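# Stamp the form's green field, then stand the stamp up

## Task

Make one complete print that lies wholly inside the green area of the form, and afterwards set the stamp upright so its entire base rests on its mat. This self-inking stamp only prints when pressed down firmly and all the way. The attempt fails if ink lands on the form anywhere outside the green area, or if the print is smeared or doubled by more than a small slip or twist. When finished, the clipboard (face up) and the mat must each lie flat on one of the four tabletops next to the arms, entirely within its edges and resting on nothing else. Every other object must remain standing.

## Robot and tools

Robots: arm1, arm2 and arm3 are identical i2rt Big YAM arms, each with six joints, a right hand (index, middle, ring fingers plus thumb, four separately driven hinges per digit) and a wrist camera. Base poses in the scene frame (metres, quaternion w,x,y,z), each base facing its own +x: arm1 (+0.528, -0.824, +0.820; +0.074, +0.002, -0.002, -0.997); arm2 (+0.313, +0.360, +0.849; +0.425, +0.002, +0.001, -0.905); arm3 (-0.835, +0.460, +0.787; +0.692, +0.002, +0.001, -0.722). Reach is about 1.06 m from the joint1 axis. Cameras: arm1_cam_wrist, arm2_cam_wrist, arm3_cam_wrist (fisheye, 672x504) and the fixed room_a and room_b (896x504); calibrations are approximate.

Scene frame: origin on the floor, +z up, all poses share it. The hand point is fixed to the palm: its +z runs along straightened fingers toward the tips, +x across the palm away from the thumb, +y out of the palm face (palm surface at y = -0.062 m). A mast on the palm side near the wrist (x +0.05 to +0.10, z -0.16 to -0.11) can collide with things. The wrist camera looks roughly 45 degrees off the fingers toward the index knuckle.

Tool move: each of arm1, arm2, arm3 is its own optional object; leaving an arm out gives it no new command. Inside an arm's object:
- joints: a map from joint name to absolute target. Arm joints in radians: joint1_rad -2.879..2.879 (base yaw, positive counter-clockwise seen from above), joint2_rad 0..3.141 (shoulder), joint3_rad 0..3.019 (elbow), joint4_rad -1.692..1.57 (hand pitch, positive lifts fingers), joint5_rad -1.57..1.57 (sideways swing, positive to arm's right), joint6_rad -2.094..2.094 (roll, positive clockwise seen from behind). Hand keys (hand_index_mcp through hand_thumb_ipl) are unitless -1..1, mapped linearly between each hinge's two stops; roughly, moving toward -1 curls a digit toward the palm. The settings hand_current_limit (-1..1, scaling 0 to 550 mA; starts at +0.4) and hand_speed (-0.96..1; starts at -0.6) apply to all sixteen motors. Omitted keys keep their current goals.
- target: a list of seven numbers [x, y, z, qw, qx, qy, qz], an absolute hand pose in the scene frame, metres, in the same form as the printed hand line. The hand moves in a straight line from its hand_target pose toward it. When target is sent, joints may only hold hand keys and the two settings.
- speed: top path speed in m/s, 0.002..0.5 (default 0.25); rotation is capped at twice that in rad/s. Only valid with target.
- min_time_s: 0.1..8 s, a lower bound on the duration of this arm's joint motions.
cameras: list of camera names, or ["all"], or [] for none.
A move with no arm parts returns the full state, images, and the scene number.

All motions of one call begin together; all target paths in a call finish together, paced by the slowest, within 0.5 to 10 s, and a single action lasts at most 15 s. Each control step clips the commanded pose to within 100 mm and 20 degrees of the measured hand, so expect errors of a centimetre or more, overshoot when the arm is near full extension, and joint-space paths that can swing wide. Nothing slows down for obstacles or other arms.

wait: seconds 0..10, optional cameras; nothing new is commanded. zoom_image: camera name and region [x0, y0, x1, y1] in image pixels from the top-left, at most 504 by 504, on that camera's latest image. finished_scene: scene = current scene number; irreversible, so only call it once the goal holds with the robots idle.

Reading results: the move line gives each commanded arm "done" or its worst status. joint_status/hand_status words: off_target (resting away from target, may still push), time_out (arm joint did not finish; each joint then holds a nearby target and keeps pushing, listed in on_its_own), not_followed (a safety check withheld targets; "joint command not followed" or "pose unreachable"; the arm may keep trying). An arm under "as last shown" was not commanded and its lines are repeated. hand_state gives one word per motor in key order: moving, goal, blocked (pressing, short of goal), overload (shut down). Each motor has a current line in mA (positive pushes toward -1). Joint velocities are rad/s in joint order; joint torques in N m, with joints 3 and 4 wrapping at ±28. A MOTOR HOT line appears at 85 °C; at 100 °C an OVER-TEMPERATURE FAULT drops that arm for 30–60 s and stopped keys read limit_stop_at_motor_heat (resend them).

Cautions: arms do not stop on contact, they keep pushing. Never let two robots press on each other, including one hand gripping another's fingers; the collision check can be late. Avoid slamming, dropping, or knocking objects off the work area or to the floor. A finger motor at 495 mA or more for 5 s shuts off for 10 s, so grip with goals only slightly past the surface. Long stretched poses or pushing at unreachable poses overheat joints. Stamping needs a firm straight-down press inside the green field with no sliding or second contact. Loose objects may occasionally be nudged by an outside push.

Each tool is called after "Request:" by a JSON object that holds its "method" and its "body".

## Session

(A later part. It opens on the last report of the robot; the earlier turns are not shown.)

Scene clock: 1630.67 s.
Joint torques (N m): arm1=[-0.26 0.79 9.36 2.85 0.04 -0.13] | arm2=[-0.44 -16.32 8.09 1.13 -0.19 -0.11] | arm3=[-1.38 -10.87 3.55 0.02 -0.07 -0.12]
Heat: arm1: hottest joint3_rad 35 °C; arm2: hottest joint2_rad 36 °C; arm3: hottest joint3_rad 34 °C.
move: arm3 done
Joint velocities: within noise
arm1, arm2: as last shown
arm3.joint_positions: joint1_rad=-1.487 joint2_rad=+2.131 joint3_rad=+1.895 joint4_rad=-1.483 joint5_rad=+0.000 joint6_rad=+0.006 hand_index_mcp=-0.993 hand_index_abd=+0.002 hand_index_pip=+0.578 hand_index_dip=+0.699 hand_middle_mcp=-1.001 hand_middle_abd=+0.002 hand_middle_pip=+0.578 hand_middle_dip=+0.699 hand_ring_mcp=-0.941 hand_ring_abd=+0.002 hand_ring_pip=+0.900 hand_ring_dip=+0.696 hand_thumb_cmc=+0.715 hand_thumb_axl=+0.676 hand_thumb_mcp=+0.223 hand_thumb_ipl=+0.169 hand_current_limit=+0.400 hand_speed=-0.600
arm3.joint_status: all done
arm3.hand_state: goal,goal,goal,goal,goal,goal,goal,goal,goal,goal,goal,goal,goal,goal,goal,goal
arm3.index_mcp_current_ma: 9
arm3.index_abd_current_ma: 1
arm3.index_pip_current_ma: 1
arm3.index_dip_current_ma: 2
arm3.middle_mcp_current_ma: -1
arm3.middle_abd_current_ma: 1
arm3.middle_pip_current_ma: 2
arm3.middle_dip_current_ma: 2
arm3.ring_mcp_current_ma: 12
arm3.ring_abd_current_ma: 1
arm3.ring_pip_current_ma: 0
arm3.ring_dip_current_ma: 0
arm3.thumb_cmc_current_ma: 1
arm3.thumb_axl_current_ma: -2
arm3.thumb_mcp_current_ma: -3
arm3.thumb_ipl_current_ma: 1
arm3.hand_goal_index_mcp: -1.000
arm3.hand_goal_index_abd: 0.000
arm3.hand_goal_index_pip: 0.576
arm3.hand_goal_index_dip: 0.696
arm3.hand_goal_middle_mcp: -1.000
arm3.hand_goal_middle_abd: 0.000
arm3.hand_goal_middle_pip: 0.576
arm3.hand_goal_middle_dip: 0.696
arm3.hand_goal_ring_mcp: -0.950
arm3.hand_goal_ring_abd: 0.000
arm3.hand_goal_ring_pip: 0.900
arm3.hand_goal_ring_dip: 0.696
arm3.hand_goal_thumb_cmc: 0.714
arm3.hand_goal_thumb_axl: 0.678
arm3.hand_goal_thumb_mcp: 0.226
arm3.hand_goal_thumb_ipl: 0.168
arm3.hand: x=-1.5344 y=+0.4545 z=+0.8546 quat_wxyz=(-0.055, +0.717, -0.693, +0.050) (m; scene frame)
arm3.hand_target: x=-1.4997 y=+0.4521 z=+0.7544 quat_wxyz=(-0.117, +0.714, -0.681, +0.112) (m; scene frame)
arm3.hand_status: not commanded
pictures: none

Request:
{"method": "move", "body": {"arm3": {"joints":{"joint2_rad":2.20,"joint3_rad":1.862},"min_time_s":1}}}

Request:
{"method": "move", "body": {"arm3": {"joints":{"joint2_rad":2.155,"joint3_rad":1.885},"min_time_s":1}}}

Request:
{"method": "move", "body": {"arm3": {"joints":{"joint2_rad":2.10,"joint3_rad":1.90},"min_time_s":1}}}

Request:
{"method": "move", "body": {"arm3": {"joints":{"joint2_rad":2.03,"joint3_rad":1.91},"min_time_s":1}, "cameras": ["room_a","arm3_cam_wrist"]}}

Scene clock: 1637.93 s.
Joint torques (N m): arm1=[0.09 1.2 9.36 2.85 0.03 -0.12] | arm2=[-0.38 -16.38 8.09 1.11 -0.19 -0.11] | arm3=[-1.26 -14.33 5.22 0.02 -0.02 -0.12]
Heat: arm1: hottest joint3_rad 35 °C; arm2: hottest joint2_rad 36 °C; arm3: hottest joint3_rad 34 °C.
move: arm3 done
Joint velocities: within noise
arm1, arm2: as last shown
arm3.joint_positions: joint1_rad=-1.487 joint2_rad=+2.126 joint3_rad=+1.895 joint4_rad=-1.483 joint5_rad=-0.001 joint6_rad=+0.004 hand_index_mcp=-0.993 hand_index_abd=+0.002 hand_index_pip=+0.578 hand_index_dip=+0.699 hand_middle_mcp=-1.001 hand_middle_abd=+0.002 hand_middle_pip=+0.578 hand_middle_dip=+0.699 hand_ring_mcp=-0.941 hand_ring_abd=+0.002 hand_ring_pip=+0.900 hand_ring_dip=+0.696 hand_thumb_cmc=+0.715 hand_thumb_axl=+0.676 hand_thumb_mcp=+0.223 hand_thumb_ipl=+0.169 hand_current_limit=+0.400 hand_speed=-0.600
arm3.joint_status: all done
arm3.hand_state: goal,goal,goal,goal,goal,goal,goal,goal,goal,goal,goal,goal,goal,goal,goal,goal
arm3.index_mcp_current_ma: 9
arm3.index_abd_current_ma: 1
arm3.index_pip_current_ma: 1
arm3.index_dip_current_ma: 2
arm3.middle_mcp_current_ma: 0
arm3.middle_abd_current_ma: 1
arm3.middle_pip_current_ma: 2
arm3.middle_dip_current_ma: 2
arm3.ring_mcp_current_ma: 12
arm3.ring_abd_current_ma: 1
arm3.ring_pip_current_ma: 0
arm3.ring_dip_current_ma: 0
arm3.thumb_cmc_current_ma: 1
arm3.thumb_axl_current_ma: -2
arm3.thumb_mcp_current_ma: -3
arm3.thumb_ipl_current_ma: 1
arm3.hand_goal_index_mcp: -1.000
arm3.hand_goal_index_abd: 0.000
arm3.hand_goal_index_pip: 0.576
arm3.hand_goal_index_dip: 0.696
arm3.hand_goal_middle_mcp: -1.000
arm3.hand_goal_middle_abd: 0.000
arm3.hand_goal_middle_pip: 0.576
arm3.hand_goal_middle_dip: 0.696
arm3.hand_goal_ring_mcp: -0.950
arm3.hand_goal_ring_abd: 0.000
arm3.hand_goal_ring_pip: 0.900
arm3.hand_goal_ring_dip: 0.696
arm3.hand_goal_thumb_cmc: 0.714
arm3.hand_goal_thumb_axl: 0.678
arm3.hand_goal_thumb_mcp: 0.226
arm3.hand_goal_thumb_ipl: 0.168
arm3.hand: x=-1.5346 y=+0.4542 z=+0.8574 quat_wxyz=(-0.053, +0.718, -0.692, +0.049) (m; scene frame)
arm3.hand_target: x=-1.5156 y=+0.4512 z=+0.7947 quat_wxyz=(-0.091, +0.718, -0.684, +0.087) (m; scene frame)
arm3.hand_status: not commanded
pictures: none

Scene clock: 1639.23 s.
Joint torques (N m): arm1=[0.09 1.14 9.37 2.74 0.02 -0.12] | arm2=[-0.44 -16.32 8.09 1.13 -0.19 -0.11] | arm3=[-1.2 -16.15 6.95 0.08 -0.02 -0.12]
Heat: arm1: hottest joint3_rad 35 °C; arm2: hottest joint2_rad 36 °C; arm3: hottest joint3_rad 34 °C.
move: arm3 done
Joint velocities: within noise
arm1, arm2: as last shown
arm3.joint_positions: joint1_rad=-1.487 joint2_rad=+2.107 joint3_rad=+1.895 joint4_rad=-1.483 joint5_rad=-0.001 joint6_rad=+0.004 hand_index_mcp=-0.993 hand_index_abd=+0.002 hand_index_pip=+0.578 hand_index_dip=+0.699 hand_middle_mcp=-1.001 hand_middle_abd=+0.002 hand_middle_pip=+0.578 hand_middle_dip=+0.699 hand_ring_mcp=-0.941 hand_ring_abd=+0.002 hand_ring_pip=+0.900 hand_ring_dip=+0.696 hand_thumb_cmc=+0.715 hand_thumb_axl=+0.676 hand_thumb_mcp=+0.223 hand_thumb_ipl=+0.169 hand_current_limit=+0.400 hand_speed=-0.600
arm3.joint_status: all done
arm3.hand_state: goal,goal,goal,goal,goal,goal,goal,goal,goal,goal,goal,goal,goal,goal,goal,goal
arm3.index_mcp_current_ma: 9
arm3.index_abd_current_ma: 1
arm3.index_pip_current_ma: 1
arm3.index_dip_current_ma: 2
arm3.middle_mcp_current_ma: 0
arm3.middle_abd_current_ma: 1
arm3.middle_pip_current_ma: 2
arm3.middle_dip_current_ma: 2
arm3.ring_mcp_current_ma: 12
arm3.ring_abd_current_ma: 1
arm3.ring_pip_current_ma: 0
arm3.ring_dip_current_ma: 0
arm3.thumb_cmc_current_ma: 1
arm3.thumb_axl_current_ma: -2
arm3.thumb_mcp_current_ma: -3
arm3.thumb_ipl_current_ma: 1
arm3.hand_goal_index_mcp: -1.000
arm3.hand_goal_index_abd: 0.000
arm3.hand_goal_index_pip: 0.576
arm3.hand_goal_index_dip: 0.696
arm3.hand_goal_middle_mcp: -1.000
arm3.hand_goal_middle_abd: 0.000
arm3.hand_goal_middle_pip: 0.576
arm3.hand_goal_middle_dip: 0.696
arm3.hand_goal_ring_mcp: -0.950
arm3.hand_goal_ring_abd: 0.000
arm3.hand_goal_ring_pip: 0.900
arm3.hand_goal_ring_dip: 0.696
arm3.hand_goal_thumb_cmc: 0.714
arm3.hand_goal_thumb_axl: 0.678
arm3.hand_goal_thumb_mcp: 0.226
arm3.hand_goal_thumb_ipl: 0.168
arm3.hand: x=-1.5356 y=+0.4540 z=+0.8703 quat_wxyz=(-0.046, +0.719, -0.693, +0.043) (m; scene frame)
arm3.hand_target: x=-1.5289 y=+0.4505 z=+0.8340 quat_wxyz=(-0.067, +0.721, -0.687, +0.064) (m; scene frame)
arm3.hand_status: not commanded
pictures: none

Scene clock: 1640.53 s.
Joint torques (N m): arm1=[-0.26 0.85 9.26 2.61 0.04 -0.13] | arm2=[-0.44 -16.32 8.09 1.13 -0.19 -0.11] | arm3=[-1.2 -18.14 8.16 0.1 0 -0.11]
Heat: arm1: hottest joint3_rad 35 °C; arm2: hottest joint2_rad 36 °C; arm3: hottest joint3_rad 34 °C.
move: arm3 done
Joint velocities: within noise
arm1, arm2: as last shown
arm3.joint_positions: joint1_rad=-1.487 joint2_rad=+2.081 joint3_rad=+1.895 joint4_rad=-1.483 joint5_rad=-0.001 joint6_rad=+0.004 hand_index_mcp=-0.993 hand_index_abd=+0.002 hand_index_pip=+0.578 hand_index_dip=+0.699 hand_middle_mcp=-1.000 hand_middle_abd=+0.002 hand_middle_pip=+0.578 hand_middle_dip=+0.699 hand_ring_mcp=-0.941 hand_ring_abd=+0.002 hand_ring_pip=+0.900 hand_ring_dip=+0.696 hand_thumb_cmc=+0.715 hand_thumb_axl=+0.676 hand_thumb_mcp=+0.223 hand_thumb_ipl=+0.169 hand_current_limit=+0.400 hand_speed=-0.600
arm3.joint_status: all done
arm3.hand_state: goal,goal,goal,goal,goal,goal,goal,goal,goal,goal,goal,goal,goal,goal,goal,goal
arm3.index_mcp_current_ma: 9
arm3.index_abd_current_ma: 1
arm3.index_pip_current_ma: 1
arm3.index_dip_current_ma: 2
arm3.middle_mcp_current_ma: 0
arm3.middle_abd_current_ma: 1
arm3.middle_pip_current_ma: 2
arm3.middle_dip_current_ma: 2
arm3.ring_mcp_current_ma: 12
arm3.ring_abd_current_ma: 1
arm3.ring_pip_current_ma: 0
arm3.ring_dip_current_ma: 0
arm3.thumb_cmc_current_ma: 1
arm3.thumb_axl_current_ma: -2
arm3.thumb_mcp_current_ma: -3
arm3.thumb_ipl_current_ma: 1
arm3.hand_goal_index_mcp: -1.000
arm3.hand_goal_index_abd: 0.000
arm3.hand_goal_index_pip: 0.576
arm3.hand_goal_index_dip: 0.696
arm3.hand_goal_middle_mcp: -1.000
arm3.hand_goal_middle_abd: 0.000
arm3.hand_goal_middle_pip: 0.576
arm3.hand_goal_middle_dip: 0.696
arm3.hand_goal_ring_mcp: -0.950
arm3.hand_goal_ring_abd: 0.000
arm3.hand_goal_ring_pip: 0.900
arm3.hand_goal_ring_dip: 0.696
arm3.hand_goal_thumb_cmc: 0.714
arm3.hand_goal_thumb_axl: 0.678
arm3.hand_goal_thumb_mcp: 0.226
arm3.hand_goal_thumb_ipl: 0.168
arm3.hand: x=-1.5366 y=+0.4539 z=+0.8882 quat_wxyz=(-0.037, +0.719, -0.693, +0.034) (m; scene frame)
arm3.hand_target: x=-1.5375 y=+0.4500 z=+0.8774 quat_wxyz=(-0.042, +0.723, -0.689, +0.040) (m; scene frame)
arm3.hand_status: not commanded
pictures: none

Scene clock: 1642.00 s.
Joint torques (N m): arm1=[-0.38 0.56 9.29 2.81 0.09 -0.12] | arm2=[-0.44 -16.32 8.09 1.13 -0.19 -0.11] | arm3=[-1.2 -19.49 9.11 0.25 0 -0.12]
Heat: arm1: hottest joint3_rad 35 °C; arm2: hottest joint2_rad 36 °C; arm3: hottest joint3_rad 34 °C.
move: arm3 done
Joint velocities: within noise
arm1.joint_positions: joint1_rad=+0.147 joint2_rad=+0.604 joint3_rad=+1.315 joint4_rad=-1.244 joint5_rad=+0.076 joint6_rad=+1.052 hand_index_mcp=+0.755 hand_index_abd=+0.000 hand_index_pip=+0.577 hand_index_dip=+0.696 hand_middle_mcp=+0.755 hand_middle_abd=+0.000 hand_middle_pip=+0.577 hand_middle_dip=+0.696 hand_ring_mcp=+0.755 hand_ring_abd=+0.000 hand_ring_pip=+0.577 hand_ring_dip=+0.696 hand_thumb_cmc=+0.715 hand_thumb_axl=+0.677 hand_thumb_mcp=+0.226 hand_thumb_ipl=+0.168 hand_current_limit=+0.400 hand_speed=-0.600
arm1.joint_status: not commanded
arm1.hand_state: goal,goal,goal,goal,goal,goal,goal,goal,goal,goal,goal,goal,goal,goal,goal,goal
arm1.index_mcp_current_ma: 2
arm1.index_abd_current_ma: 0
arm1.index_pip_current_ma: 1
arm1.index_dip_current_ma: 0
arm1.middle_mcp_current_ma: 3
arm1.middle_abd_current_ma: 0
arm1.middle_pip_current_ma: 1
arm1.middle_dip_current_ma: 0
arm1.ring_mcp_current_ma: 2
arm1.ring_abd_current_ma: 0
arm1.ring_pip_current_ma: 1
arm1.ring_dip_current_ma: 0
arm1.thumb_cmc_current_ma: 3
arm1.thumb_axl_current_ma: -2
arm1.thumb_mcp_current_ma: 0
arm1.thumb_ipl_current_ma: -1
arm1.hand_goal_index_mcp: 0.754
arm1.hand_goal_index_abd: 0.000
arm1.hand_goal_index_pip: 0.576
arm1.hand_goal_index_dip: 0.696
arm1.hand_goal_middle_mcp: 0.754
arm1.hand_goal_middle_abd: 0.000
arm1.hand_goal_middle_pip: 0.576
arm1.hand_goal_middle_dip: 0.696
arm1.hand_goal_ring_mcp: 0.754
arm1.hand_goal_ring_abd: 0.000
arm1.hand_goal_ring_pip: 0.576
arm1.hand_goal_ring_dip: 0.696
arm1.hand_goal_thumb_cmc: 0.714
arm1.hand_goal_thumb_axl: 0.678
arm1.hand_goal_thumb_mcp: 0.226
arm1.hand_goal_thumb_ipl: 0.168
arm1.hand: x=+0.2518 y=-0.8023 z=+1.3672 quat_wxyz=(+0.488, +0.326, -0.805, -0.086) (m; scene frame)
arm1.hand_target: x=+0.2544 y=-0.8015 z=+1.3785 quat_wxyz=(+0.499, +0.323, -0.800, -0.087) (m; scene frame)
arm1.hand_status: not commanded
arm2.joint_positions: joint1_rad=+0.795 joint2_rad=+1.720 joint3_rad=+1.294 joint4_rad=+0.587 joint5_rad=+0.749 joint6_rad=+2.021 hand_index_mcp=-0.203 hand_index_abd=+0.005 hand_index_pip=+0.578 hand_index_dip=+0.699 hand_middle_mcp=-0.203 hand_middle_abd=+0.002 hand_middle_pip=+0.578 hand_middle_dip=+0.698 hand_ring_mcp=+0.751 hand_ring_abd=+0.002 hand_ring_pip=+0.577 hand_ring_dip=+0.696 hand_thumb_cmc=-0.562 hand_thumb_axl=+0.676 hand_thumb_mcp=+0.428 hand_thumb_ipl=+0.170 hand_current_limit=+0.400 hand_speed=-0.600
arm2.joint_status: not commanded
arm2.hand_state: goal,goal,goal,goal,goal,goal,goal,goal,goal,goal,goal,goal,goal,goal,goal,goal
arm2.index_mcp_current_ma: -12
arm2.index_abd_current_ma: 16
arm2.index_pip_current_ma: 7
arm2.index_dip_current_ma: 11
arm2.middle_mcp_current_ma: -14
arm2.middle_abd_current_ma: 5
arm2.middle_pip_current_ma: 7
arm2.middle_dip_current_ma: 9
arm2.ring_mcp_current_ma: -11
arm2.ring_abd_current_ma: 7
arm2.ring_pip_current_ma: 3
arm2.ring_dip_current_ma: 0
arm2.thumb_cmc_current_ma: 31
arm2.thumb_axl_current_ma: -10
arm2.thumb_mcp_current_ma: -11
arm2.thumb_ipl_current_ma: 8
arm2.hand_goal_index_mcp: -0.200
arm2.hand_goal_index_abd: 0.000
arm2.hand_goal_index_pip: 0.576
arm2.hand_goal_index_dip: 0.696
arm2.hand_goal_middle_mcp: -0.200
arm2.hand_goal_middle_abd: 0.000
arm2.hand_goal_middle_pip: 0.576
arm2.hand_goal_middle_dip: 0.696
arm2.hand_goal_ring_mcp: 0.754
arm2.hand_goal_ring_abd: 0.000
arm2.hand_goal_ring_pip: 0.576
arm2.hand_goal_ring_dip: 0.696
arm2.hand_goal_thumb_cmc: -0.570
arm2.hand_goal_thumb_axl: 0.678
arm2.hand_goal_thumb_mcp: 0.430
arm2.hand_goal_thumb_ipl: 0.168
arm2.hand: x=+0.2131 y=-0.3113 z=+1.1513 quat_wxyz=(+0.552, +0.118, -0.655, +0.502) (m; scene frame)
arm2.hand_target: x=+0.2166 y=-0.3094 z=+1.1649 quat_wxyz=(+0.548, +0.111, -0.652, +0.512) (m; scene frame)
arm2.hand_status: not commanded
arm3.joint_positions: joint1_rad=-1.487 joint2_rad=+2.032 joint3_rad=+1.895 joint4_rad=-1.483 joint5_rad=-0.001 joint6_rad=+0.004 hand_index_mcp=-0.993 hand_index_abd=+0.002 hand_index_pip=+0.578 hand_index_dip=+0.699 hand_middle_mcp=-0.993 hand_middle_abd=+0.002 hand_middle_pip=+0.578 hand_middle_dip=+0.699 hand_ring_mcp=-0.941 hand_ring_abd=+0.002 hand_ring_pip=+0.900 hand_ring_dip=+0.696 hand_thumb_cmc=+0.715 hand_thumb_axl=+0.676 hand_thumb_mcp=+0.223 hand_thumb_ipl=+0.169 hand_current_limit=+0.400 hand_speed=-0.600
arm3.joint_status: all done
arm3.hand_state: goal,goal,goal,goal,goal,goal,goal,goal,goal,goal,goal,goal,goal,goal,goal,goal
arm3.index_mcp_current_ma: 9
arm3.index_abd_current_ma: 1
arm3.index_pip_current_ma: 1
arm3.index_dip_current_ma: 2
arm3.middle_mcp_current_ma: 8
arm3.middle_abd_current_ma: 1
arm3.middle_pip_current_ma: 2
arm3.middle_dip_current_ma: 2
arm3.ring_mcp_current_ma: 12
arm3.ring_abd_current_ma: 1
arm3.ring_pip_current_ma: 0
arm3.ring_dip_current_ma: 0
arm3.thumb_cmc_current_ma: 1
arm3.thumb_axl_current_ma: -2
arm3.thumb_mcp_current_ma: -3
arm3.thumb_ipl_current_ma: 1
arm3.hand_goal_index_mcp: -1.000
arm3.hand_goal_index_abd: 0.000
arm3.hand_goal_index_pip: 0.576
arm3.hand_goal_index_dip: 0.696
arm3.hand_goal_middle_mcp: -1.000
arm3.hand_goal_middle_abd: 0.000
arm3.hand_goal_middle_pip: 0.576
arm3.hand_goal_middle_dip: 0.696
arm3.hand_goal_ring_mcp: -0.950
arm3.hand_goal_ring_abd: 0.000
arm3.hand_goal_ring_pip: 0.900
arm3.hand_goal_ring_dip: 0.696
arm3.hand_goal_thumb_cmc: 0.714
arm3.hand_goal_thumb_axl: 0.678
arm3.hand_goal_thumb_mcp: 0.226
arm3.hand_goal_thumb_ipl: 0.168
arm3.hand: x=-1.5373 y=+0.4538 z=+0.9214 quat_wxyz=(-0.019, +0.720, -0.694, +0.017) (m; scene frame)
arm3.hand_target: x=-1.5416 y=+0.4496 z=+0.9297 quat_wxyz=(-0.013, +0.724, -0.690, +0.012) (m; scene frame)
arm3.hand_status: not commanded
pictures: arm3_cam_wrist, room_a
camera_calibration:
arm3_cam_wrist: T_world_to_cam=[[-0.641363, 0.767227, -0.0038957, -1.29885], [0.543208, 0.457668, 0.703893, -0.059643], [0.541829, 0.449335, -0.710295, 1.41354], [0, 0, 0, 1]] pos_world=[-1.56653, 0.388653, 1.04096]

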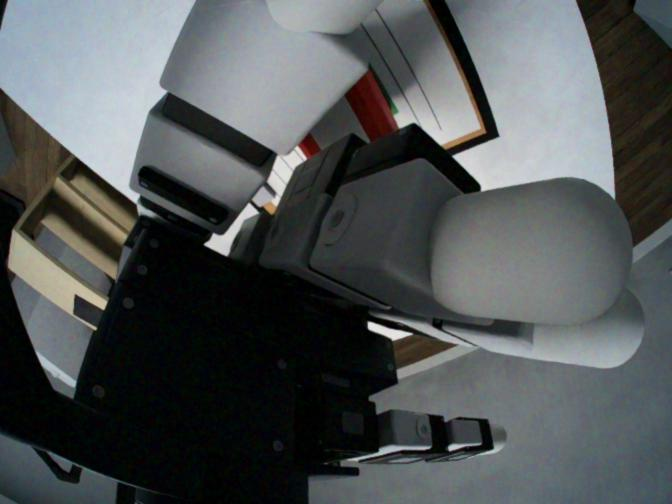

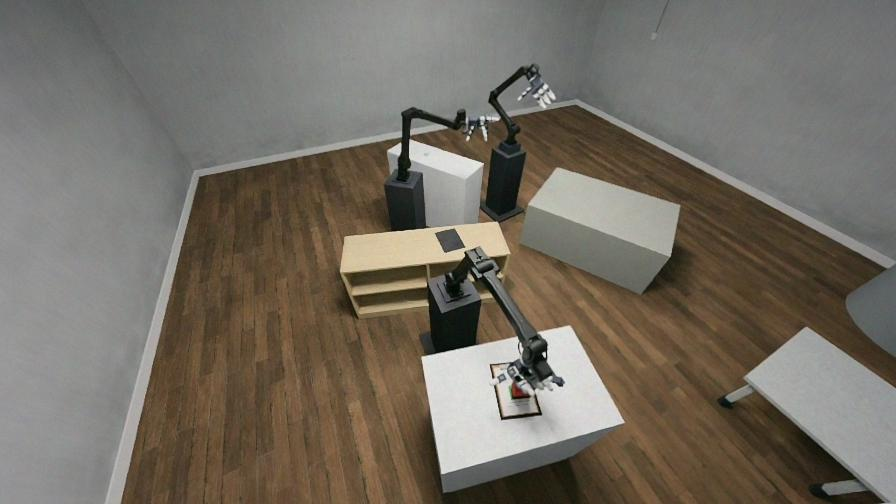

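Request:
{"method": "move", "body": {"arm3": {"target":[-1.542,0.448,1.08,-0.0316,0.7235,-0.6889,0.0301],"speed":0.25}}}

Request:
{"method": "move", "body": {"arm3": {"joints":{"hand_index_mcp":-0.2,"hand_middle_mcp":-0.2,"hand_ring_mcp":0.754,"hand_ring_pip":0.576,"joint2_rad":1.75},"min_time_s":1.5}}}

Request:
{"method": "move", "body": {"arm3": {"joints":{"hand_thumb_cmc":-0.571,"hand_thumb_mcp":0.43,"joint1_rad":-1.138,"joint3_rad":1.657,"joint4_rad":0.271,"joint5_rad":0.761,"joint6_rad":2.017},"min_time_s":2.5}, "cameras": ["room_a"]}}

Scene clock: 1650.60 s.
Joint torques (N m): arm1=[-0.15 0.97 9.51 2.74 0.04 -0.08] | arm2=[-0.38 -16.38 8.09 1.13 -0.19 -0.11] | arm3=[-1.08 -17.03 11.37 -0.06 0.18 -0.14]
Heat: arm1: hottest joint3_rad 35 °C; arm2: hottest joint2_rad 36 °C; arm3: hottest joint3_rad 35 °C.
move: arm3 off_target
Joint velocities: within noise
arm1, arm2: as last shown
arm3.joint_positions: joint1_rad=-1.487 joint2_rad=+1.932 joint3_rad=+2.102 joint4_rad=-1.663 joint5_rad=+0.000 joint6_rad=+0.003 hand_index_mcp=-0.993 hand_index_abd=+0.002 hand_index_pip=+0.578 hand_index_dip=+0.699 hand_middle_mcp=-0.993 hand_middle_abd=+0.002 hand_middle_pip=+0.578 hand_middle_dip=+0.699 hand_ring_mcp=-0.941 hand_ring_abd=+0.002 hand_ring_pip=+0.900 hand_ring_dip=+0.696 hand_thumb_cmc=+0.715 hand_thumb_axl=+0.676 hand_thumb_mcp=+0.223 hand_thumb_ipl=+0.169 hand_current_limit=+0.400 hand_speed=-0.600
arm3.joint_status: not commanded
arm3.hand_state: goal,goal,goal,goal,goal,goal,goal,goal,goal,goal,goal,goal,goal,goal,goal,goal
arm3.index_mcp_current_ma: 9
arm3.index_abd_current_ma: 1
arm3.index_pip_current_ma: 1
arm3.index_dip_current_ma: 2
arm3.middle_mcp_current_ma: 9
arm3.middle_abd_current_ma: 1
arm3.middle_pip_current_ma: 2
arm3.middle_dip_current_ma: 2
arm3.ring_mcp_current_ma: 12
arm3.ring_abd_current_ma: 1
arm3.ring_pip_current_ma: 0
arm3.ring_dip_current_ma: 0
arm3.thumb_cmc_current_ma: 1
arm3.thumb_axl_current_ma: -2
arm3.thumb_mcp_current_ma: -3
arm3.thumb_ipl_current_ma: 1
arm3.hand_goal_index_mcp: -1.000
arm3.hand_goal_index_abd: 0.000
arm3.hand_goal_index_pip: 0.576
arm3.hand_goal_index_dip: 0.696
arm3.hand_goal_middle_mcp: -1.000
arm3.hand_goal_middle_abd: 0.000
arm3.hand_goal_middle_pip: 0.576
arm3.hand_goal_middle_dip: 0.696
arm3.hand_goal_ring_mcp: -0.950
arm3.hand_goal_ring_abd: 0.000
arm3.hand_goal_ring_pip: 0.900
arm3.hand_goal_ring_dip: 0.696
arm3.hand_goal_thumb_cmc: 0.714
arm3.hand_goal_thumb_axl: 0.678
arm3.hand_goal_thumb_mcp: 0.226
arm3.hand_goal_thumb_ipl: 0.168
arm3.hand: x=-1.5350 y=+0.4535 z=+1.0712 quat_wxyz=(+0.026, +0.720, -0.693, -0.028) (m; scene frame)
arm3.hand_target: x=-1.5413 y=+0.4481 z=+1.0795 quat_wxyz=(+0.030, +0.725, -0.687, -0.033) (m; scene frame)
arm3.hand_status: off_target (0.013 m and 9.4 deg from the pose sent, 0.159 m and 2.2 deg at the start; a joint's target at an end of its range on 33 of 43 steps)
pictures: none

Scene clock: 1652.60 s.
Joint torques (N m): arm1=[0.26 1.55 9.36 2.77 0 -0.13] | arm2=[-0.38 -16.38 8.08 1.13 -0.19 -0.11] | arm3=[-0.91 -15.09 11.29 0.36 0.19 -0.14]
Heat: arm1: hottest joint3_rad 35 °C; arm2: hottest joint2_rad 36 °C; arm3: hottest joint3_rad 35 °C.
move: arm3 done
Joint velocities: within noise
arm1, arm2: as last shown
arm3.joint_positions: joint1_rad=-1.487 joint2_rad=+1.750 joint3_rad=+2.102 joint4_rad=-1.664 joint5_rad=+0.000 joint6_rad=+0.002 hand_index_mcp=-0.193 hand_index_abd=+0.002 hand_index_pip=+0.578 hand_index_dip=+0.699 hand_middle_mcp=-0.193 hand_middle_abd=+0.002 hand_middle_pip=+0.578 hand_middle_dip=+0.699 hand_ring_mcp=+0.752 hand_ring_abd=+0.002 hand_ring_pip=+0.579 hand_ring_dip=+0.696 hand_thumb_cmc=+0.715 hand_thumb_axl=+0.676 hand_thumb_mcp=+0.223 hand_thumb_ipl=+0.169 hand_current_limit=+0.400 hand_speed=-0.600
arm3.joint_status: all done
arm3.hand_state: goal,goal,goal,goal,goal,goal,goal,goal,goal,goal,goal,goal,goal,goal,goal,goal
arm3.index_mcp_current_ma: 8
arm3.index_abd_current_ma: 1
arm3.index_pip_current_ma: 1
arm3.index_dip_current_ma: 2
arm3.middle_mcp_current_ma: 8
arm3.middle_abd_current_ma: 1
arm3.middle_pip_current_ma: 2
arm3.middle_dip_current_ma: 2
arm3.ring_mcp_current_ma: -1
arm3.ring_abd_current_ma: 1
arm3.ring_pip_current_ma: 3
arm3.ring_dip_current_ma: 0
arm3.thumb_cmc_current_ma: 1
arm3.thumb_axl_current_ma: -2
arm3.thumb_mcp_current_ma: -3
arm3.thumb_ipl_current_ma: 1
arm3.hand_goal_index_mcp: -0.200
arm3.hand_goal_index_abd: 0.000
arm3.hand_goal_index_pip: 0.576
arm3.hand_goal_index_dip: 0.696
arm3.hand_goal_middle_mcp: -0.200
arm3.hand_goal_middle_abd: 0.000
arm3.hand_goal_middle_pip: 0.576
arm3.hand_goal_middle_dip: 0.696
arm3.hand_goal_ring_mcp: 0.754
arm3.hand_goal_ring_abd: 0.000
arm3.hand_goal_ring_pip: 0.576
arm3.hand_goal_ring_dip: 0.696
arm3.hand_goal_thumb_cmc: 0.714
arm3.hand_goal_thumb_axl: 0.678
arm3.hand_goal_thumb_mcp: 0.226
arm3.hand_goal_thumb_ipl: 0.168
arm3.hand: x=-1.4958 y=+0.4547 z=+1.1913 quat_wxyz=(+0.092, +0.715, -0.687, -0.090) (m; scene frame)
arm3.hand_target: x=-1.4962 y=+0.4499 z=+1.2108 quat_wxyz=(+0.101, +0.718, -0.681, -0.101) (m; scene frame)
arm3.hand_status: not commanded
pictures: none

Scene clock: 1655.97 s.
Joint torques (N m): arm1=[-0.21 0.67 9.35 2.65 0.02 -0.1] | arm2=[-0.44 -16.32 8.09 1.13 -0.19 -0.11] | arm3=[-1.08 -16.91 8.68 2.82 -0.01 -0.18]
Heat: arm1: hottest joint3_rad 35 °C; arm2: hottest joint2_rad 36 °C; arm3: hottest joint3_rad 36 °C.
move: arm3 done
Joint velocities: within noise
arm1, arm2: as last shown
arm3.joint_positions: joint1_rad=-1.143 joint2_rad=+1.750 joint3_rad=+1.664 joint4_rad=+0.247 joint5_rad=+0.757 joint6_rad=+2.006 hand_index_mcp=-0.200 hand_index_abd=+0.002 hand_index_pip=+0.578 hand_index_dip=+0.699 hand_middle_mcp=-0.201 hand_middle_abd=+0.002 hand_middle_pip=+0.578 hand_middle_dip=+0.699 hand_ring_mcp=+0.751 hand_ring_abd=+0.002 hand_ring_pip=+0.577 hand_ring_dip=+0.696 hand_thumb_cmc=-0.563 hand_thumb_axl=+0.676 hand_thumb_mcp=+0.428 hand_thumb_ipl=+0.169 hand_current_limit=+0.400 hand_speed=-0.600
arm3.joint_status: all done
arm3.hand_state: goal,goal,goal,goal,goal,goal,goal,goal,goal,goal,goal,goal,goal,goal,goal,goal
arm3.index_mcp_current_ma: 0
arm3.index_abd_current_ma: 1
arm3.index_pip_current_ma: 1
arm3.index_dip_current_ma: 2
arm3.middle_mcp_current_ma: 0
arm3.middle_abd_current_ma: 1
arm3.middle_pip_current_ma: 1
arm3.middle_dip_current_ma: 2
arm3.ring_mcp_current_ma: -2
arm3.ring_abd_current_ma: 1
arm3.ring_pip_current_ma: 1
arm3.ring_dip_current_ma: 0
arm3.thumb_cmc_current_ma: 8
arm3.thumb_axl_current_ma: -2
arm3.thumb_mcp_current_ma: -3
arm3.thumb_ipl_current_ma: 1
arm3.hand_goal_index_mcp: -0.200
arm3.hand_goal_index_abd: 0.000
arm3.hand_goal_index_pip: 0.576
arm3.hand_goal_index_dip: 0.696
arm3.hand_goal_middle_mcp: -0.200
arm3.hand_goal_middle_abd: 0.000
arm3.hand_goal_middle_pip: 0.576
arm3.hand_goal_middle_dip: 0.696
arm3.hand_goal_ring_mcp: 0.754
arm3.hand_goal_ring_abd: 0.000
arm3.hand_goal_ring_pip: 0.576
arm3.hand_goal_ring_dip: 0.696
arm3.hand_goal_thumb_cmc: -0.570
arm3.hand_goal_thumb_axl: 0.678
arm3.hand_goal_thumb_mcp: 0.430
arm3.hand_goal_thumb_ipl: 0.168
arm3.hand: x=-1.5451 y=+0.3529 z=+1.2130 quat_wxyz=(+0.745, -0.296, -0.595, +0.061) (m; scene frame)
arm3.hand_target: x=-1.5449 y=+0.3489 z=+1.2115 quat_wxyz=(+0.748, -0.300, -0.588, +0.070) (m; scene frame)
arm3.hand_status: not commanded
pictures: room_a

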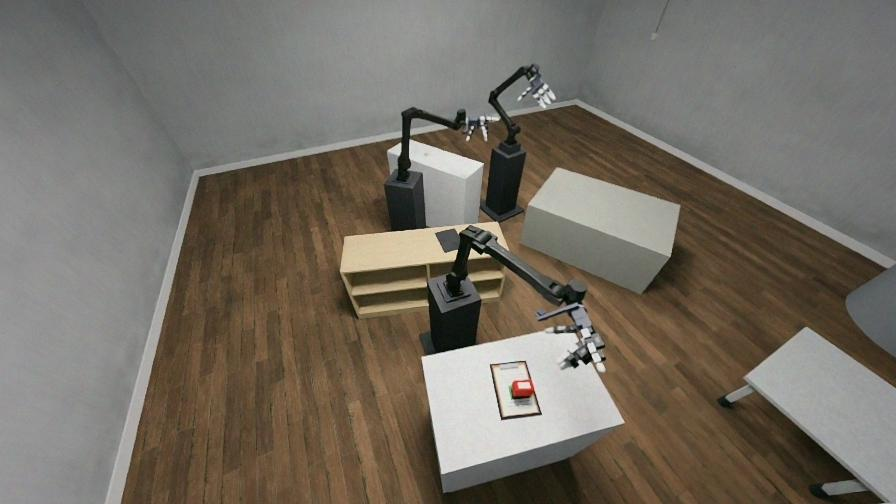

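Request:
{"method": "zoom_image", "body": {"camera": "room_a", "region": [490, 360, 545, 420]}}

Request:
{"method": "move", "body": {"arm3": {"joints":{"joint1_rad":-1.138,"joint2_rad":1.992,"joint3_rad":1.657,"joint4_rad":0.271,"joint5_rad":0.761,"joint6_rad":2.017},"min_time_s":1.5}}}

Request:
{"method": "move", "body": {"arm3": {"target":[-1.617,0.316,0.885,0.697,-0.276,-0.661,0.020],"speed":0.12}, "cameras": ["arm3_cam_wrist","room_a"]}}

Scaled by 8.400 from the camera's 896x504 image, which has a finer 1280x720 frame.

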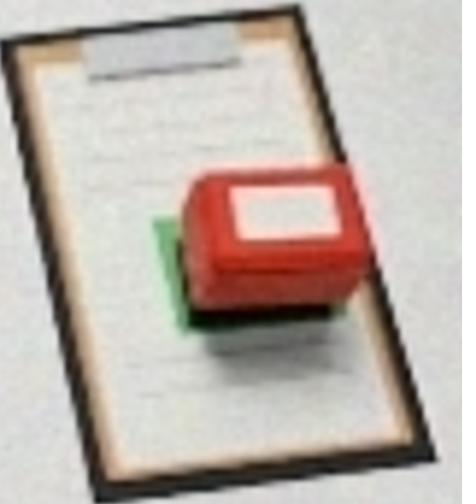

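Scene clock: 1662.47 s.
Joint torques (N m): arm1=[0.09 0.62 9.43 2.69 0.04 -0.13] | arm2=[-0.38 -16.32 8.09 1.13 -0.19 -0.11] | arm3=[-1.2 -18.49 8.61 2.76 0.2 -0.2]
Heat: arm1: hottest joint3_rad 35 °C; arm2: hottest joint2_rad 36 °C; arm3: hottest joint3_rad 36 °C.
move: arm3 done
Joint velocities: within noise
arm1, arm2: as last shown
arm3.joint_positions: joint1_rad=-1.143 joint2_rad=+1.979 joint3_rad=+1.660 joint4_rad=+0.251 joint5_rad=+0.758 joint6_rad=+2.007 hand_index_mcp=-0.201 hand_index_abd=+0.002 hand_index_pip=+0.578 hand_index_dip=+0.699 hand_middle_mcp=-0.201 hand_middle_abd=+0.002 hand_middle_pip=+0.578 hand_middle_dip=+0.699 hand_ring_mcp=+0.751 hand_ring_abd=+0.002 hand_ring_pip=+0.577 hand_ring_dip=+0.696 hand_thumb_cmc=-0.563 hand_thumb_axl=+0.676 hand_thumb_mcp=+0.428 hand_thumb_ipl=+0.169 hand_current_limit=+0.400 hand_speed=-0.600
arm3.joint_status: all done
arm3.hand_state: goal,goal,goal,goal,goal,goal,goal,goal,goal,goal,goal,goal,goal,goal,goal,goal
arm3.index_mcp_current_ma: 0
arm3.index_abd_current_ma: 1
arm3.index_pip_current_ma: 1
arm3.index_dip_current_ma: 2
arm3.middle_mcp_current_ma: 0
arm3.middle_abd_current_ma: 1
arm3.middle_pip_current_ma: 1
arm3.middle_dip_current_ma: 2
arm3.ring_mcp_current_ma: -2
arm3.ring_abd_current_ma: 1
arm3.ring_pip_current_ma: 1
arm3.ring_dip_current_ma: 0
arm3.thumb_cmc_current_ma: 8
arm3.thumb_axl_current_ma: -2
arm3.thumb_mcp_current_ma: -3
arm3.thumb_ipl_current_ma: 1
arm3.hand_goal_index_mcp: -0.200
arm3.hand_goal_index_abd: 0.000
arm3.hand_goal_index_pip: 0.576
arm3.hand_goal_index_dip: 0.696
arm3.hand_goal_middle_mcp: -0.200
arm3.hand_goal_middle_abd: 0.000
arm3.hand_goal_middle_pip: 0.576
arm3.hand_goal_middle_dip: 0.696
arm3.hand_goal_ring_mcp: 0.754
arm3.hand_goal_ring_abd: 0.000
arm3.hand_goal_ring_pip: 0.576
arm3.hand_goal_ring_dip: 0.696
arm3.hand_goal_thumb_cmc: -0.570
arm3.hand_goal_thumb_axl: 0.678
arm3.hand_goal_thumb_mcp: 0.430
arm3.hand_goal_thumb_ipl: 0.168
arm3.hand: x=-1.5904 y=+0.3351 z=+1.0497 quat_wxyz=(+0.689, -0.269, -0.673, +0.004) (m; scene frame)
arm3.hand_target: x=-1.5920 y=+0.3300 z=+1.0413 quat_wxyz=(+0.691, -0.272, -0.670, +0.009) (m; scene frame)
arm3.hand_status: not commanded
pictures: none

Scene clock: 1664.63 s.
Joint torques (N m): arm1=[-0.09 0.79 9.32 2.76 0.05 -0.13] | arm2=[-0.44 -16.44 8.09 1.13 -0.19 -0.11] | arm3=[-0.85 -20.19 8.98 2.88 0.2 -0.21]
Heat: arm1: hottest joint3_rad 35 °C; arm2: hottest joint2_rad 36 °C; arm3: hottest joint3_rad 36 °C.
move: arm3 off_target
Joint velocities: within noise
arm1, arm2: as last shown
arm3.joint_positions: joint1_rad=-1.143 joint2_rad=+2.235 joint3_rad=+1.622 joint4_rad=+0.549 joint5_rad=+0.758 joint6_rad=+2.016 hand_index_mcp=-0.201 hand_index_abd=+0.002 hand_index_pip=+0.578 hand_index_dip=+0.699 hand_middle_mcp=-0.201 hand_middle_abd=+0.002 hand_middle_pip=+0.578 hand_middle_dip=+0.699 hand_ring_mcp=+0.751 hand_ring_abd=+0.002 hand_ring_pip=+0.577 hand_ring_dip=+0.696 hand_thumb_cmc=-0.563 hand_thumb_axl=+0.676 hand_thumb_mcp=+0.428 hand_thumb_ipl=+0.169 hand_current_limit=+0.400 hand_speed=-0.600
arm3.joint_status: not commanded
arm3.hand_state: goal,goal,goal,goal,goal,goal,goal,goal,goal,goal,goal,goal,goal,goal,goal,goal
arm3.index_mcp_current_ma: 0
arm3.index_abd_current_ma: 1
arm3.index_pip_current_ma: 1
arm3.index_dip_current_ma: 2
arm3.middle_mcp_current_ma: 0
arm3.middle_abd_current_ma: 1
arm3.middle_pip_current_ma: 1
arm3.middle_dip_current_ma: 2
arm3.ring_mcp_current_ma: -2
arm3.ring_abd_current_ma: 1
arm3.ring_pip_current_ma: 1
arm3.ring_dip_current_ma: 0
arm3.thumb_cmc_current_ma: 8
arm3.thumb_axl_current_ma: -2
arm3.thumb_mcp_current_ma: -3
arm3.thumb_ipl_current_ma: 1
arm3.hand_goal_index_mcp: -0.200
arm3.hand_goal_index_abd: 0.000
arm3.hand_goal_index_pip: 0.576
arm3.hand_goal_index_dip: 0.696
arm3.hand_goal_middle_mcp: -0.200
arm3.hand_goal_middle_abd: 0.000
arm3.hand_goal_middle_pip: 0.576
arm3.hand_goal_middle_dip: 0.696
arm3.hand_goal_ring_mcp: 0.754
arm3.hand_goal_ring_abd: 0.000
arm3.hand_goal_ring_pip: 0.576
arm3.hand_goal_ring_dip: 0.696
arm3.hand_goal_thumb_cmc: -0.570
arm3.hand_goal_thumb_axl: 0.678
arm3.hand_goal_thumb_mcp: 0.430
arm3.hand_goal_thumb_ipl: 0.168
arm3.hand: x=-1.6129 y=+0.3260 z=+0.8856 quat_wxyz=(+0.691, -0.272, -0.670, +0.008) (m; scene frame)
arm3.hand_target: x=-1.6166 y=+0.3161 z=+0.8849 quat_wxyz=(+0.697, -0.276, -0.662, +0.020) (m; scene frame)
arm3.hand_status: off_target (0.011 m and 1.9 deg from the pose sent, 0.168 m and 2.6 deg at the start)
pictures: arm3_cam_wrist, room_a
camera_calibration:
arm3_cam_wrist: T_world_to_cam=[[0.159888, 0.214579, -0.963531, 1.07283], [0.370829, -0.917653, -0.142827, 0.985233], [-0.914834, -0.334468, -0.226294, -1.03607], [0, 0, 0, 1]] pos_world=[-1.48471, 0.327364, 0.939962]

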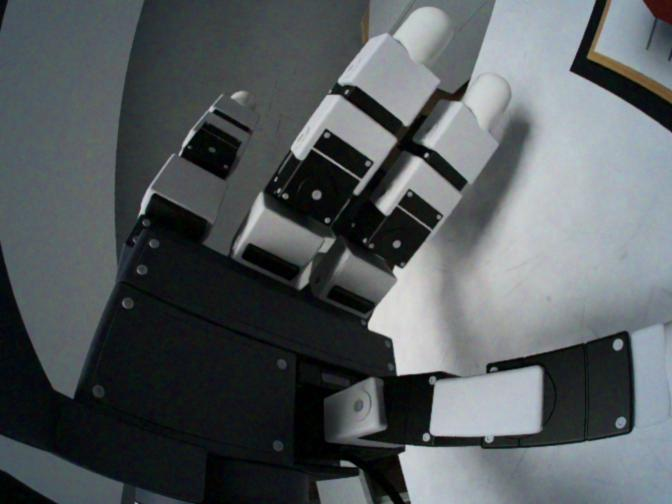

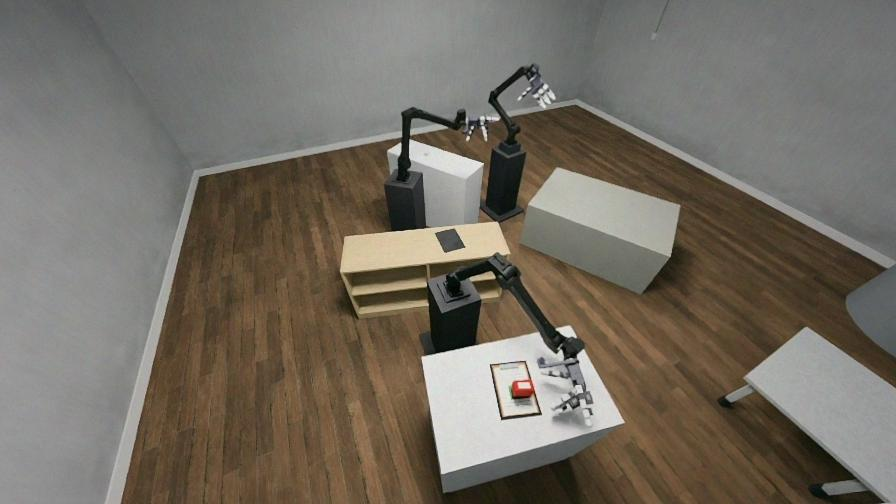

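Request:
{"method": "move", "body": {"arm3": {"target":[-1.600,0.385,0.880,0.698,-0.273,-0.661,0.025],"speed":0.08}, "cameras": ["arm3_cam_wrist","room_a"]}}

Request:
{"method": "zoom_image", "body": {"camera": "room_a", "region": [490, 350, 610, 430]}}

Scene clock: 1672.80 s.
Joint torques (N m): arm1=[-0.21 0.79 9.46 2.73 0.02 -0.1] | arm2=[-0.44 -16.32 8.09 1.13 -0.19 -0.11] | arm3=[-1.9 -20.89 6.79 3 -0.06 -0.26]
Heat: arm1: hottest joint3_rad 35 °C; arm2: hottest joint2_rad 36 °C; arm3: hottest joint3_rad 37 °C.
move: arm3 done
Joint velocities: within noise
arm1, arm2: as last shown
arm3.joint_positions: joint1_rad=-1.217 joint2_rad=+2.181 joint3_rad=+1.478 joint4_rad=+0.648 joint5_rad=+0.666 joint6_rad=+2.016 hand_index_mcp=-0.201 hand_index_abd=+0.002 hand_index_pip=+0.578 hand_index_dip=+0.699 hand_middle_mcp=-0.201 hand_middle_abd=+0.002 hand_middle_pip=+0.578 hand_middle_dip=+0.699 hand_ring_mcp=+0.751 hand_ring_abd=+0.002 hand_ring_pip=+0.577 hand_ring_dip=+0.696 hand_thumb_cmc=-0.563 hand_thumb_axl=+0.676 hand_thumb_mcp=+0.428 hand_thumb_ipl=+0.169 hand_current_limit=+0.400 hand_speed=-0.600
arm3.joint_status: not commanded
arm3.hand_state: goal,goal,goal,goal,goal,goal,goal,goal,goal,goal,goal,goal,goal,goal,goal,goal
arm3.index_mcp_current_ma: 0
arm3.index_abd_current_ma: 1
arm3.index_pip_current_ma: 1
arm3.index_dip_current_ma: 2
arm3.middle_mcp_current_ma: 0
arm3.middle_abd_current_ma: 1
arm3.middle_pip_current_ma: 1
arm3.middle_dip_current_ma: 2
arm3.ring_mcp_current_ma: -2
arm3.ring_abd_current_ma: 1
arm3.ring_pip_current_ma: 1
arm3.ring_dip_current_ma: 0
arm3.thumb_cmc_current_ma: 8
arm3.thumb_axl_current_ma: -2
arm3.thumb_mcp_current_ma: -3
arm3.thumb_ipl_current_ma: 1
arm3.hand_goal_index_mcp: -0.200
arm3.hand_goal_index_abd: 0.000
arm3.hand_goal_index_pip: 0.576
arm3.hand_goal_index_dip: 0.696
arm3.hand_goal_middle_mcp: -0.200
arm3.hand_goal_middle_abd: 0.000
arm3.hand_goal_middle_pip: 0.576
arm3.hand_goal_middle_dip: 0.696
arm3.hand_goal_ring_mcp: 0.754
arm3.hand_goal_ring_abd: 0.000
arm3.hand_goal_ring_pip: 0.576
arm3.hand_goal_ring_dip: 0.696
arm3.hand_goal_thumb_cmc: -0.570
arm3.hand_goal_thumb_axl: 0.678
arm3.hand_goal_thumb_mcp: 0.430
arm3.hand_goal_thumb_ipl: 0.168
arm3.hand: x=-1.5994 y=+0.3823 z=+0.8736 quat_wxyz=(+0.691, -0.269, -0.671, +0.018) (m; scene frame)
arm3.hand_target: x=-1.6000 y=+0.3850 z=+0.8800 quat_wxyz=(+0.698, -0.273, -0.661, +0.025) (m; scene frame)
arm3.hand_status: done (0.007 m and 1.7 deg from the pose sent, 0.061 m and 2.3 deg at the start)
pictures: arm3_cam_wrist, room_a
camera_calibration:
arm3_cam_wrist: T_world_to_cam=[[0.151016, 0.209869, -0.965996, 1.03689], [0.386704, -0.911872, -0.137656, 1.04881], [-0.909755, -0.352767, -0.218865, -0.999029], [0, 0, 0, 1]] pos_world=[-1.47104, 0.386344, 0.927358]

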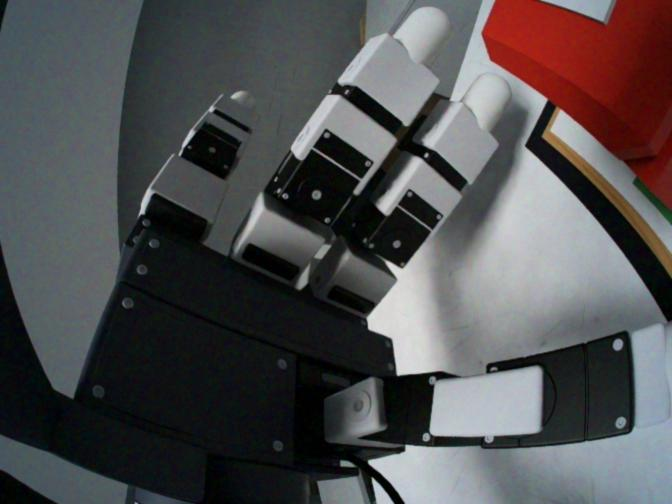

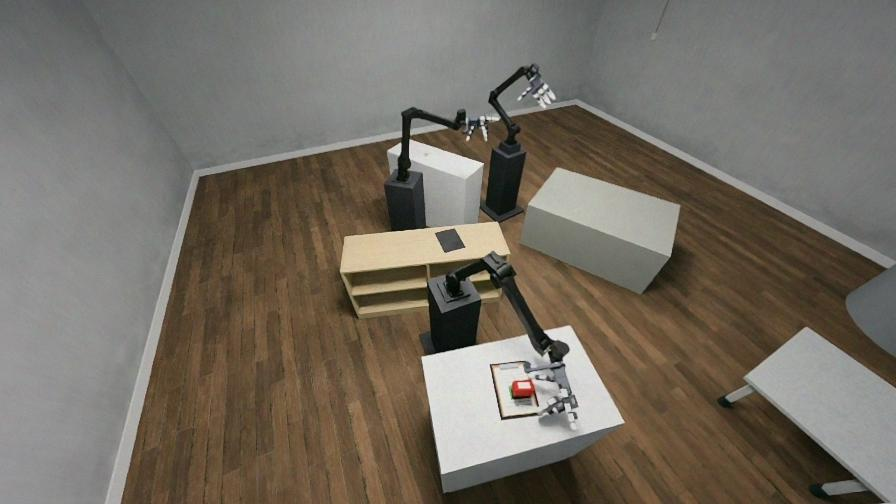

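Scaled by 4.200 from the camera's 896x504 image, which has a finer 1280x720 frame.

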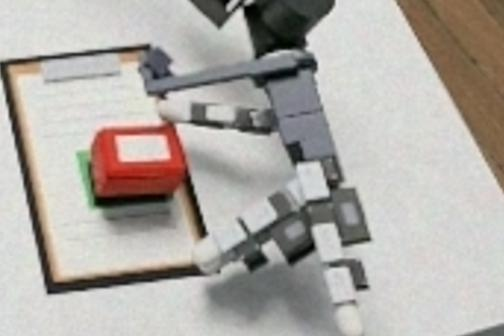

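Request:
{"method": "move", "body": {"arm3": {"target":[-1.578,0.418,0.876,0.698,-0.273,-0.661,0.025],"speed":0.06}, "cameras": ["arm3_cam_wrist","room_a"]}}

Request:
{"method": "zoom_image", "body": {"camera": "room_a", "region": [490, 350, 610, 430]}}

Scene clock: 1681.57 s.
Joint torques (N m): arm1=[0.44 1.49 9.52 2.69 0.03 -0.11] | arm2=[-0.38 -16.32 8.08 1.13 -0.19 -0.11] | arm3=[-2.02 -20.07 6.46 3.08 -0.06 -0.26]
Heat: arm1: hottest joint3_rad 35 °C; arm2: hottest joint2_rad 36 °C; arm3: hottest joint3_rad 37 °C.
move: arm3 done
Joint velocities: within noise
arm1, arm2: as last shown
arm3.joint_positions: joint1_rad=-1.254 joint2_rad=+2.132 joint3_rad=+1.364 joint4_rad=+0.711 joint5_rad=+0.626 joint6_rad=+2.016 hand_index_mcp=-0.201 hand_index_abd=+0.002 hand_index_pip=+0.578 hand_index_dip=+0.699 hand_middle_mcp=-0.201 hand_middle_abd=+0.002 hand_middle_pip=+0.578 hand_middle_dip=+0.699 hand_ring_mcp=+0.751 hand_ring_abd=+0.002 hand_ring_pip=+0.577 hand_ring_dip=+0.696 hand_thumb_cmc=-0.563 hand_thumb_axl=+0.676 hand_thumb_mcp=+0.428 hand_thumb_ipl=+0.169 hand_current_limit=+0.400 hand_speed=-0.600
arm3.joint_status: not commanded
arm3.hand_state: goal,goal,goal,goal,goal,goal,goal,goal,goal,goal,goal,goal,goal,goal,goal,goal
arm3.index_mcp_current_ma: 0
arm3.index_abd_current_ma: 1
arm3.index_pip_current_ma: 1
arm3.index_dip_current_ma: 2
arm3.middle_mcp_current_ma: 0
arm3.middle_abd_current_ma: 1
arm3.middle_pip_current_ma: 1
arm3.middle_dip_current_ma: 2
arm3.ring_mcp_current_ma: -2
arm3.ring_abd_current_ma: 1
arm3.ring_pip_current_ma: 1
arm3.ring_dip_current_ma: 0
arm3.thumb_cmc_current_ma: 8
arm3.thumb_axl_current_ma: -2
arm3.thumb_mcp_current_ma: -3
arm3.thumb_ipl_current_ma: 1
arm3.hand_goal_index_mcp: -0.200
arm3.hand_goal_index_abd: 0.000
arm3.hand_goal_index_pip: 0.576
arm3.hand_goal_index_dip: 0.696
arm3.hand_goal_middle_mcp: -0.200
arm3.hand_goal_middle_abd: 0.000
arm3.hand_goal_middle_pip: 0.576
arm3.hand_goal_middle_dip: 0.696
arm3.hand_goal_ring_mcp: 0.754
arm3.hand_goal_ring_abd: 0.000
arm3.hand_goal_ring_pip: 0.576
arm3.hand_goal_ring_dip: 0.696
arm3.hand_goal_thumb_cmc: -0.570
arm3.hand_goal_thumb_axl: 0.678
arm3.hand_goal_thumb_mcp: 0.430
arm3.hand_goal_thumb_ipl: 0.168
arm3.hand: x=-1.5775 y=+0.4134 z=+0.8678 quat_wxyz=(+0.690, -0.269, -0.672, +0.019) (m; scene frame)
arm3.hand_target: x=-1.5779 y=+0.4180 z=+0.8758 quat_wxyz=(+0.698, -0.273, -0.661, +0.025) (m; scene frame)
arm3.hand_status: done (0.009 m and 1.7 deg from the pose sent, 0.042 m and 1.7 deg at the start)
pictures: arm3_cam_wrist, room_a
camera_calibration:
arm3_cam_wrist: T_world_to_cam=[[0.152483, 0.20863, -0.966034, 1.02432], [0.389362, -0.911093, -0.135306, 1.06975], [-0.908376, -0.355505, -0.220159, -0.964825], [0, 0, 0, 1]] pos_world=[-1.44914, 0.417939, 0.921856]

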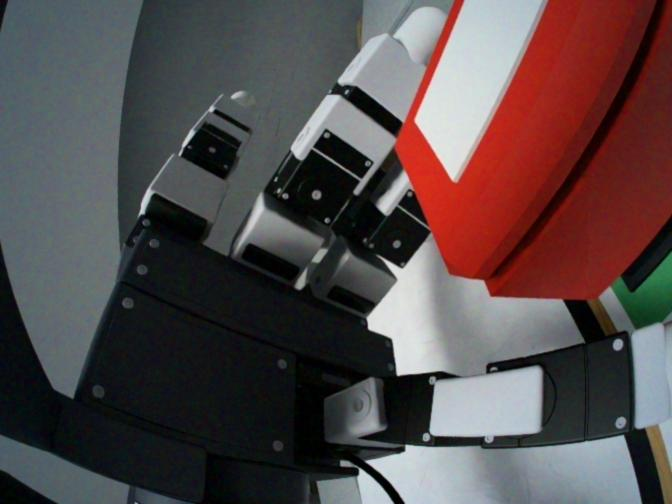

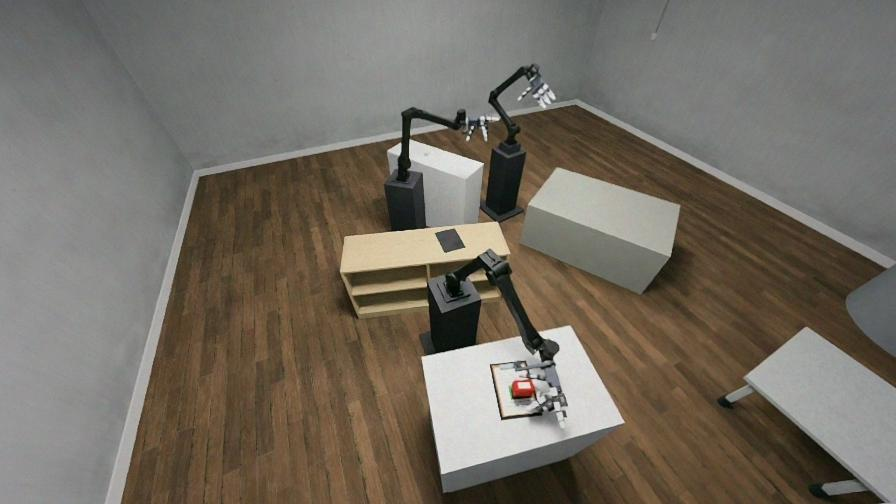

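Scaled by 4.200 from the camera's 896x504 image, which has a finer 1280x720 frame.

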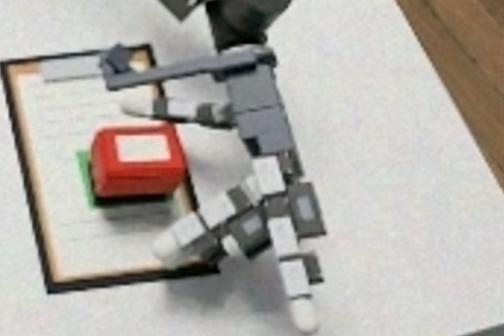

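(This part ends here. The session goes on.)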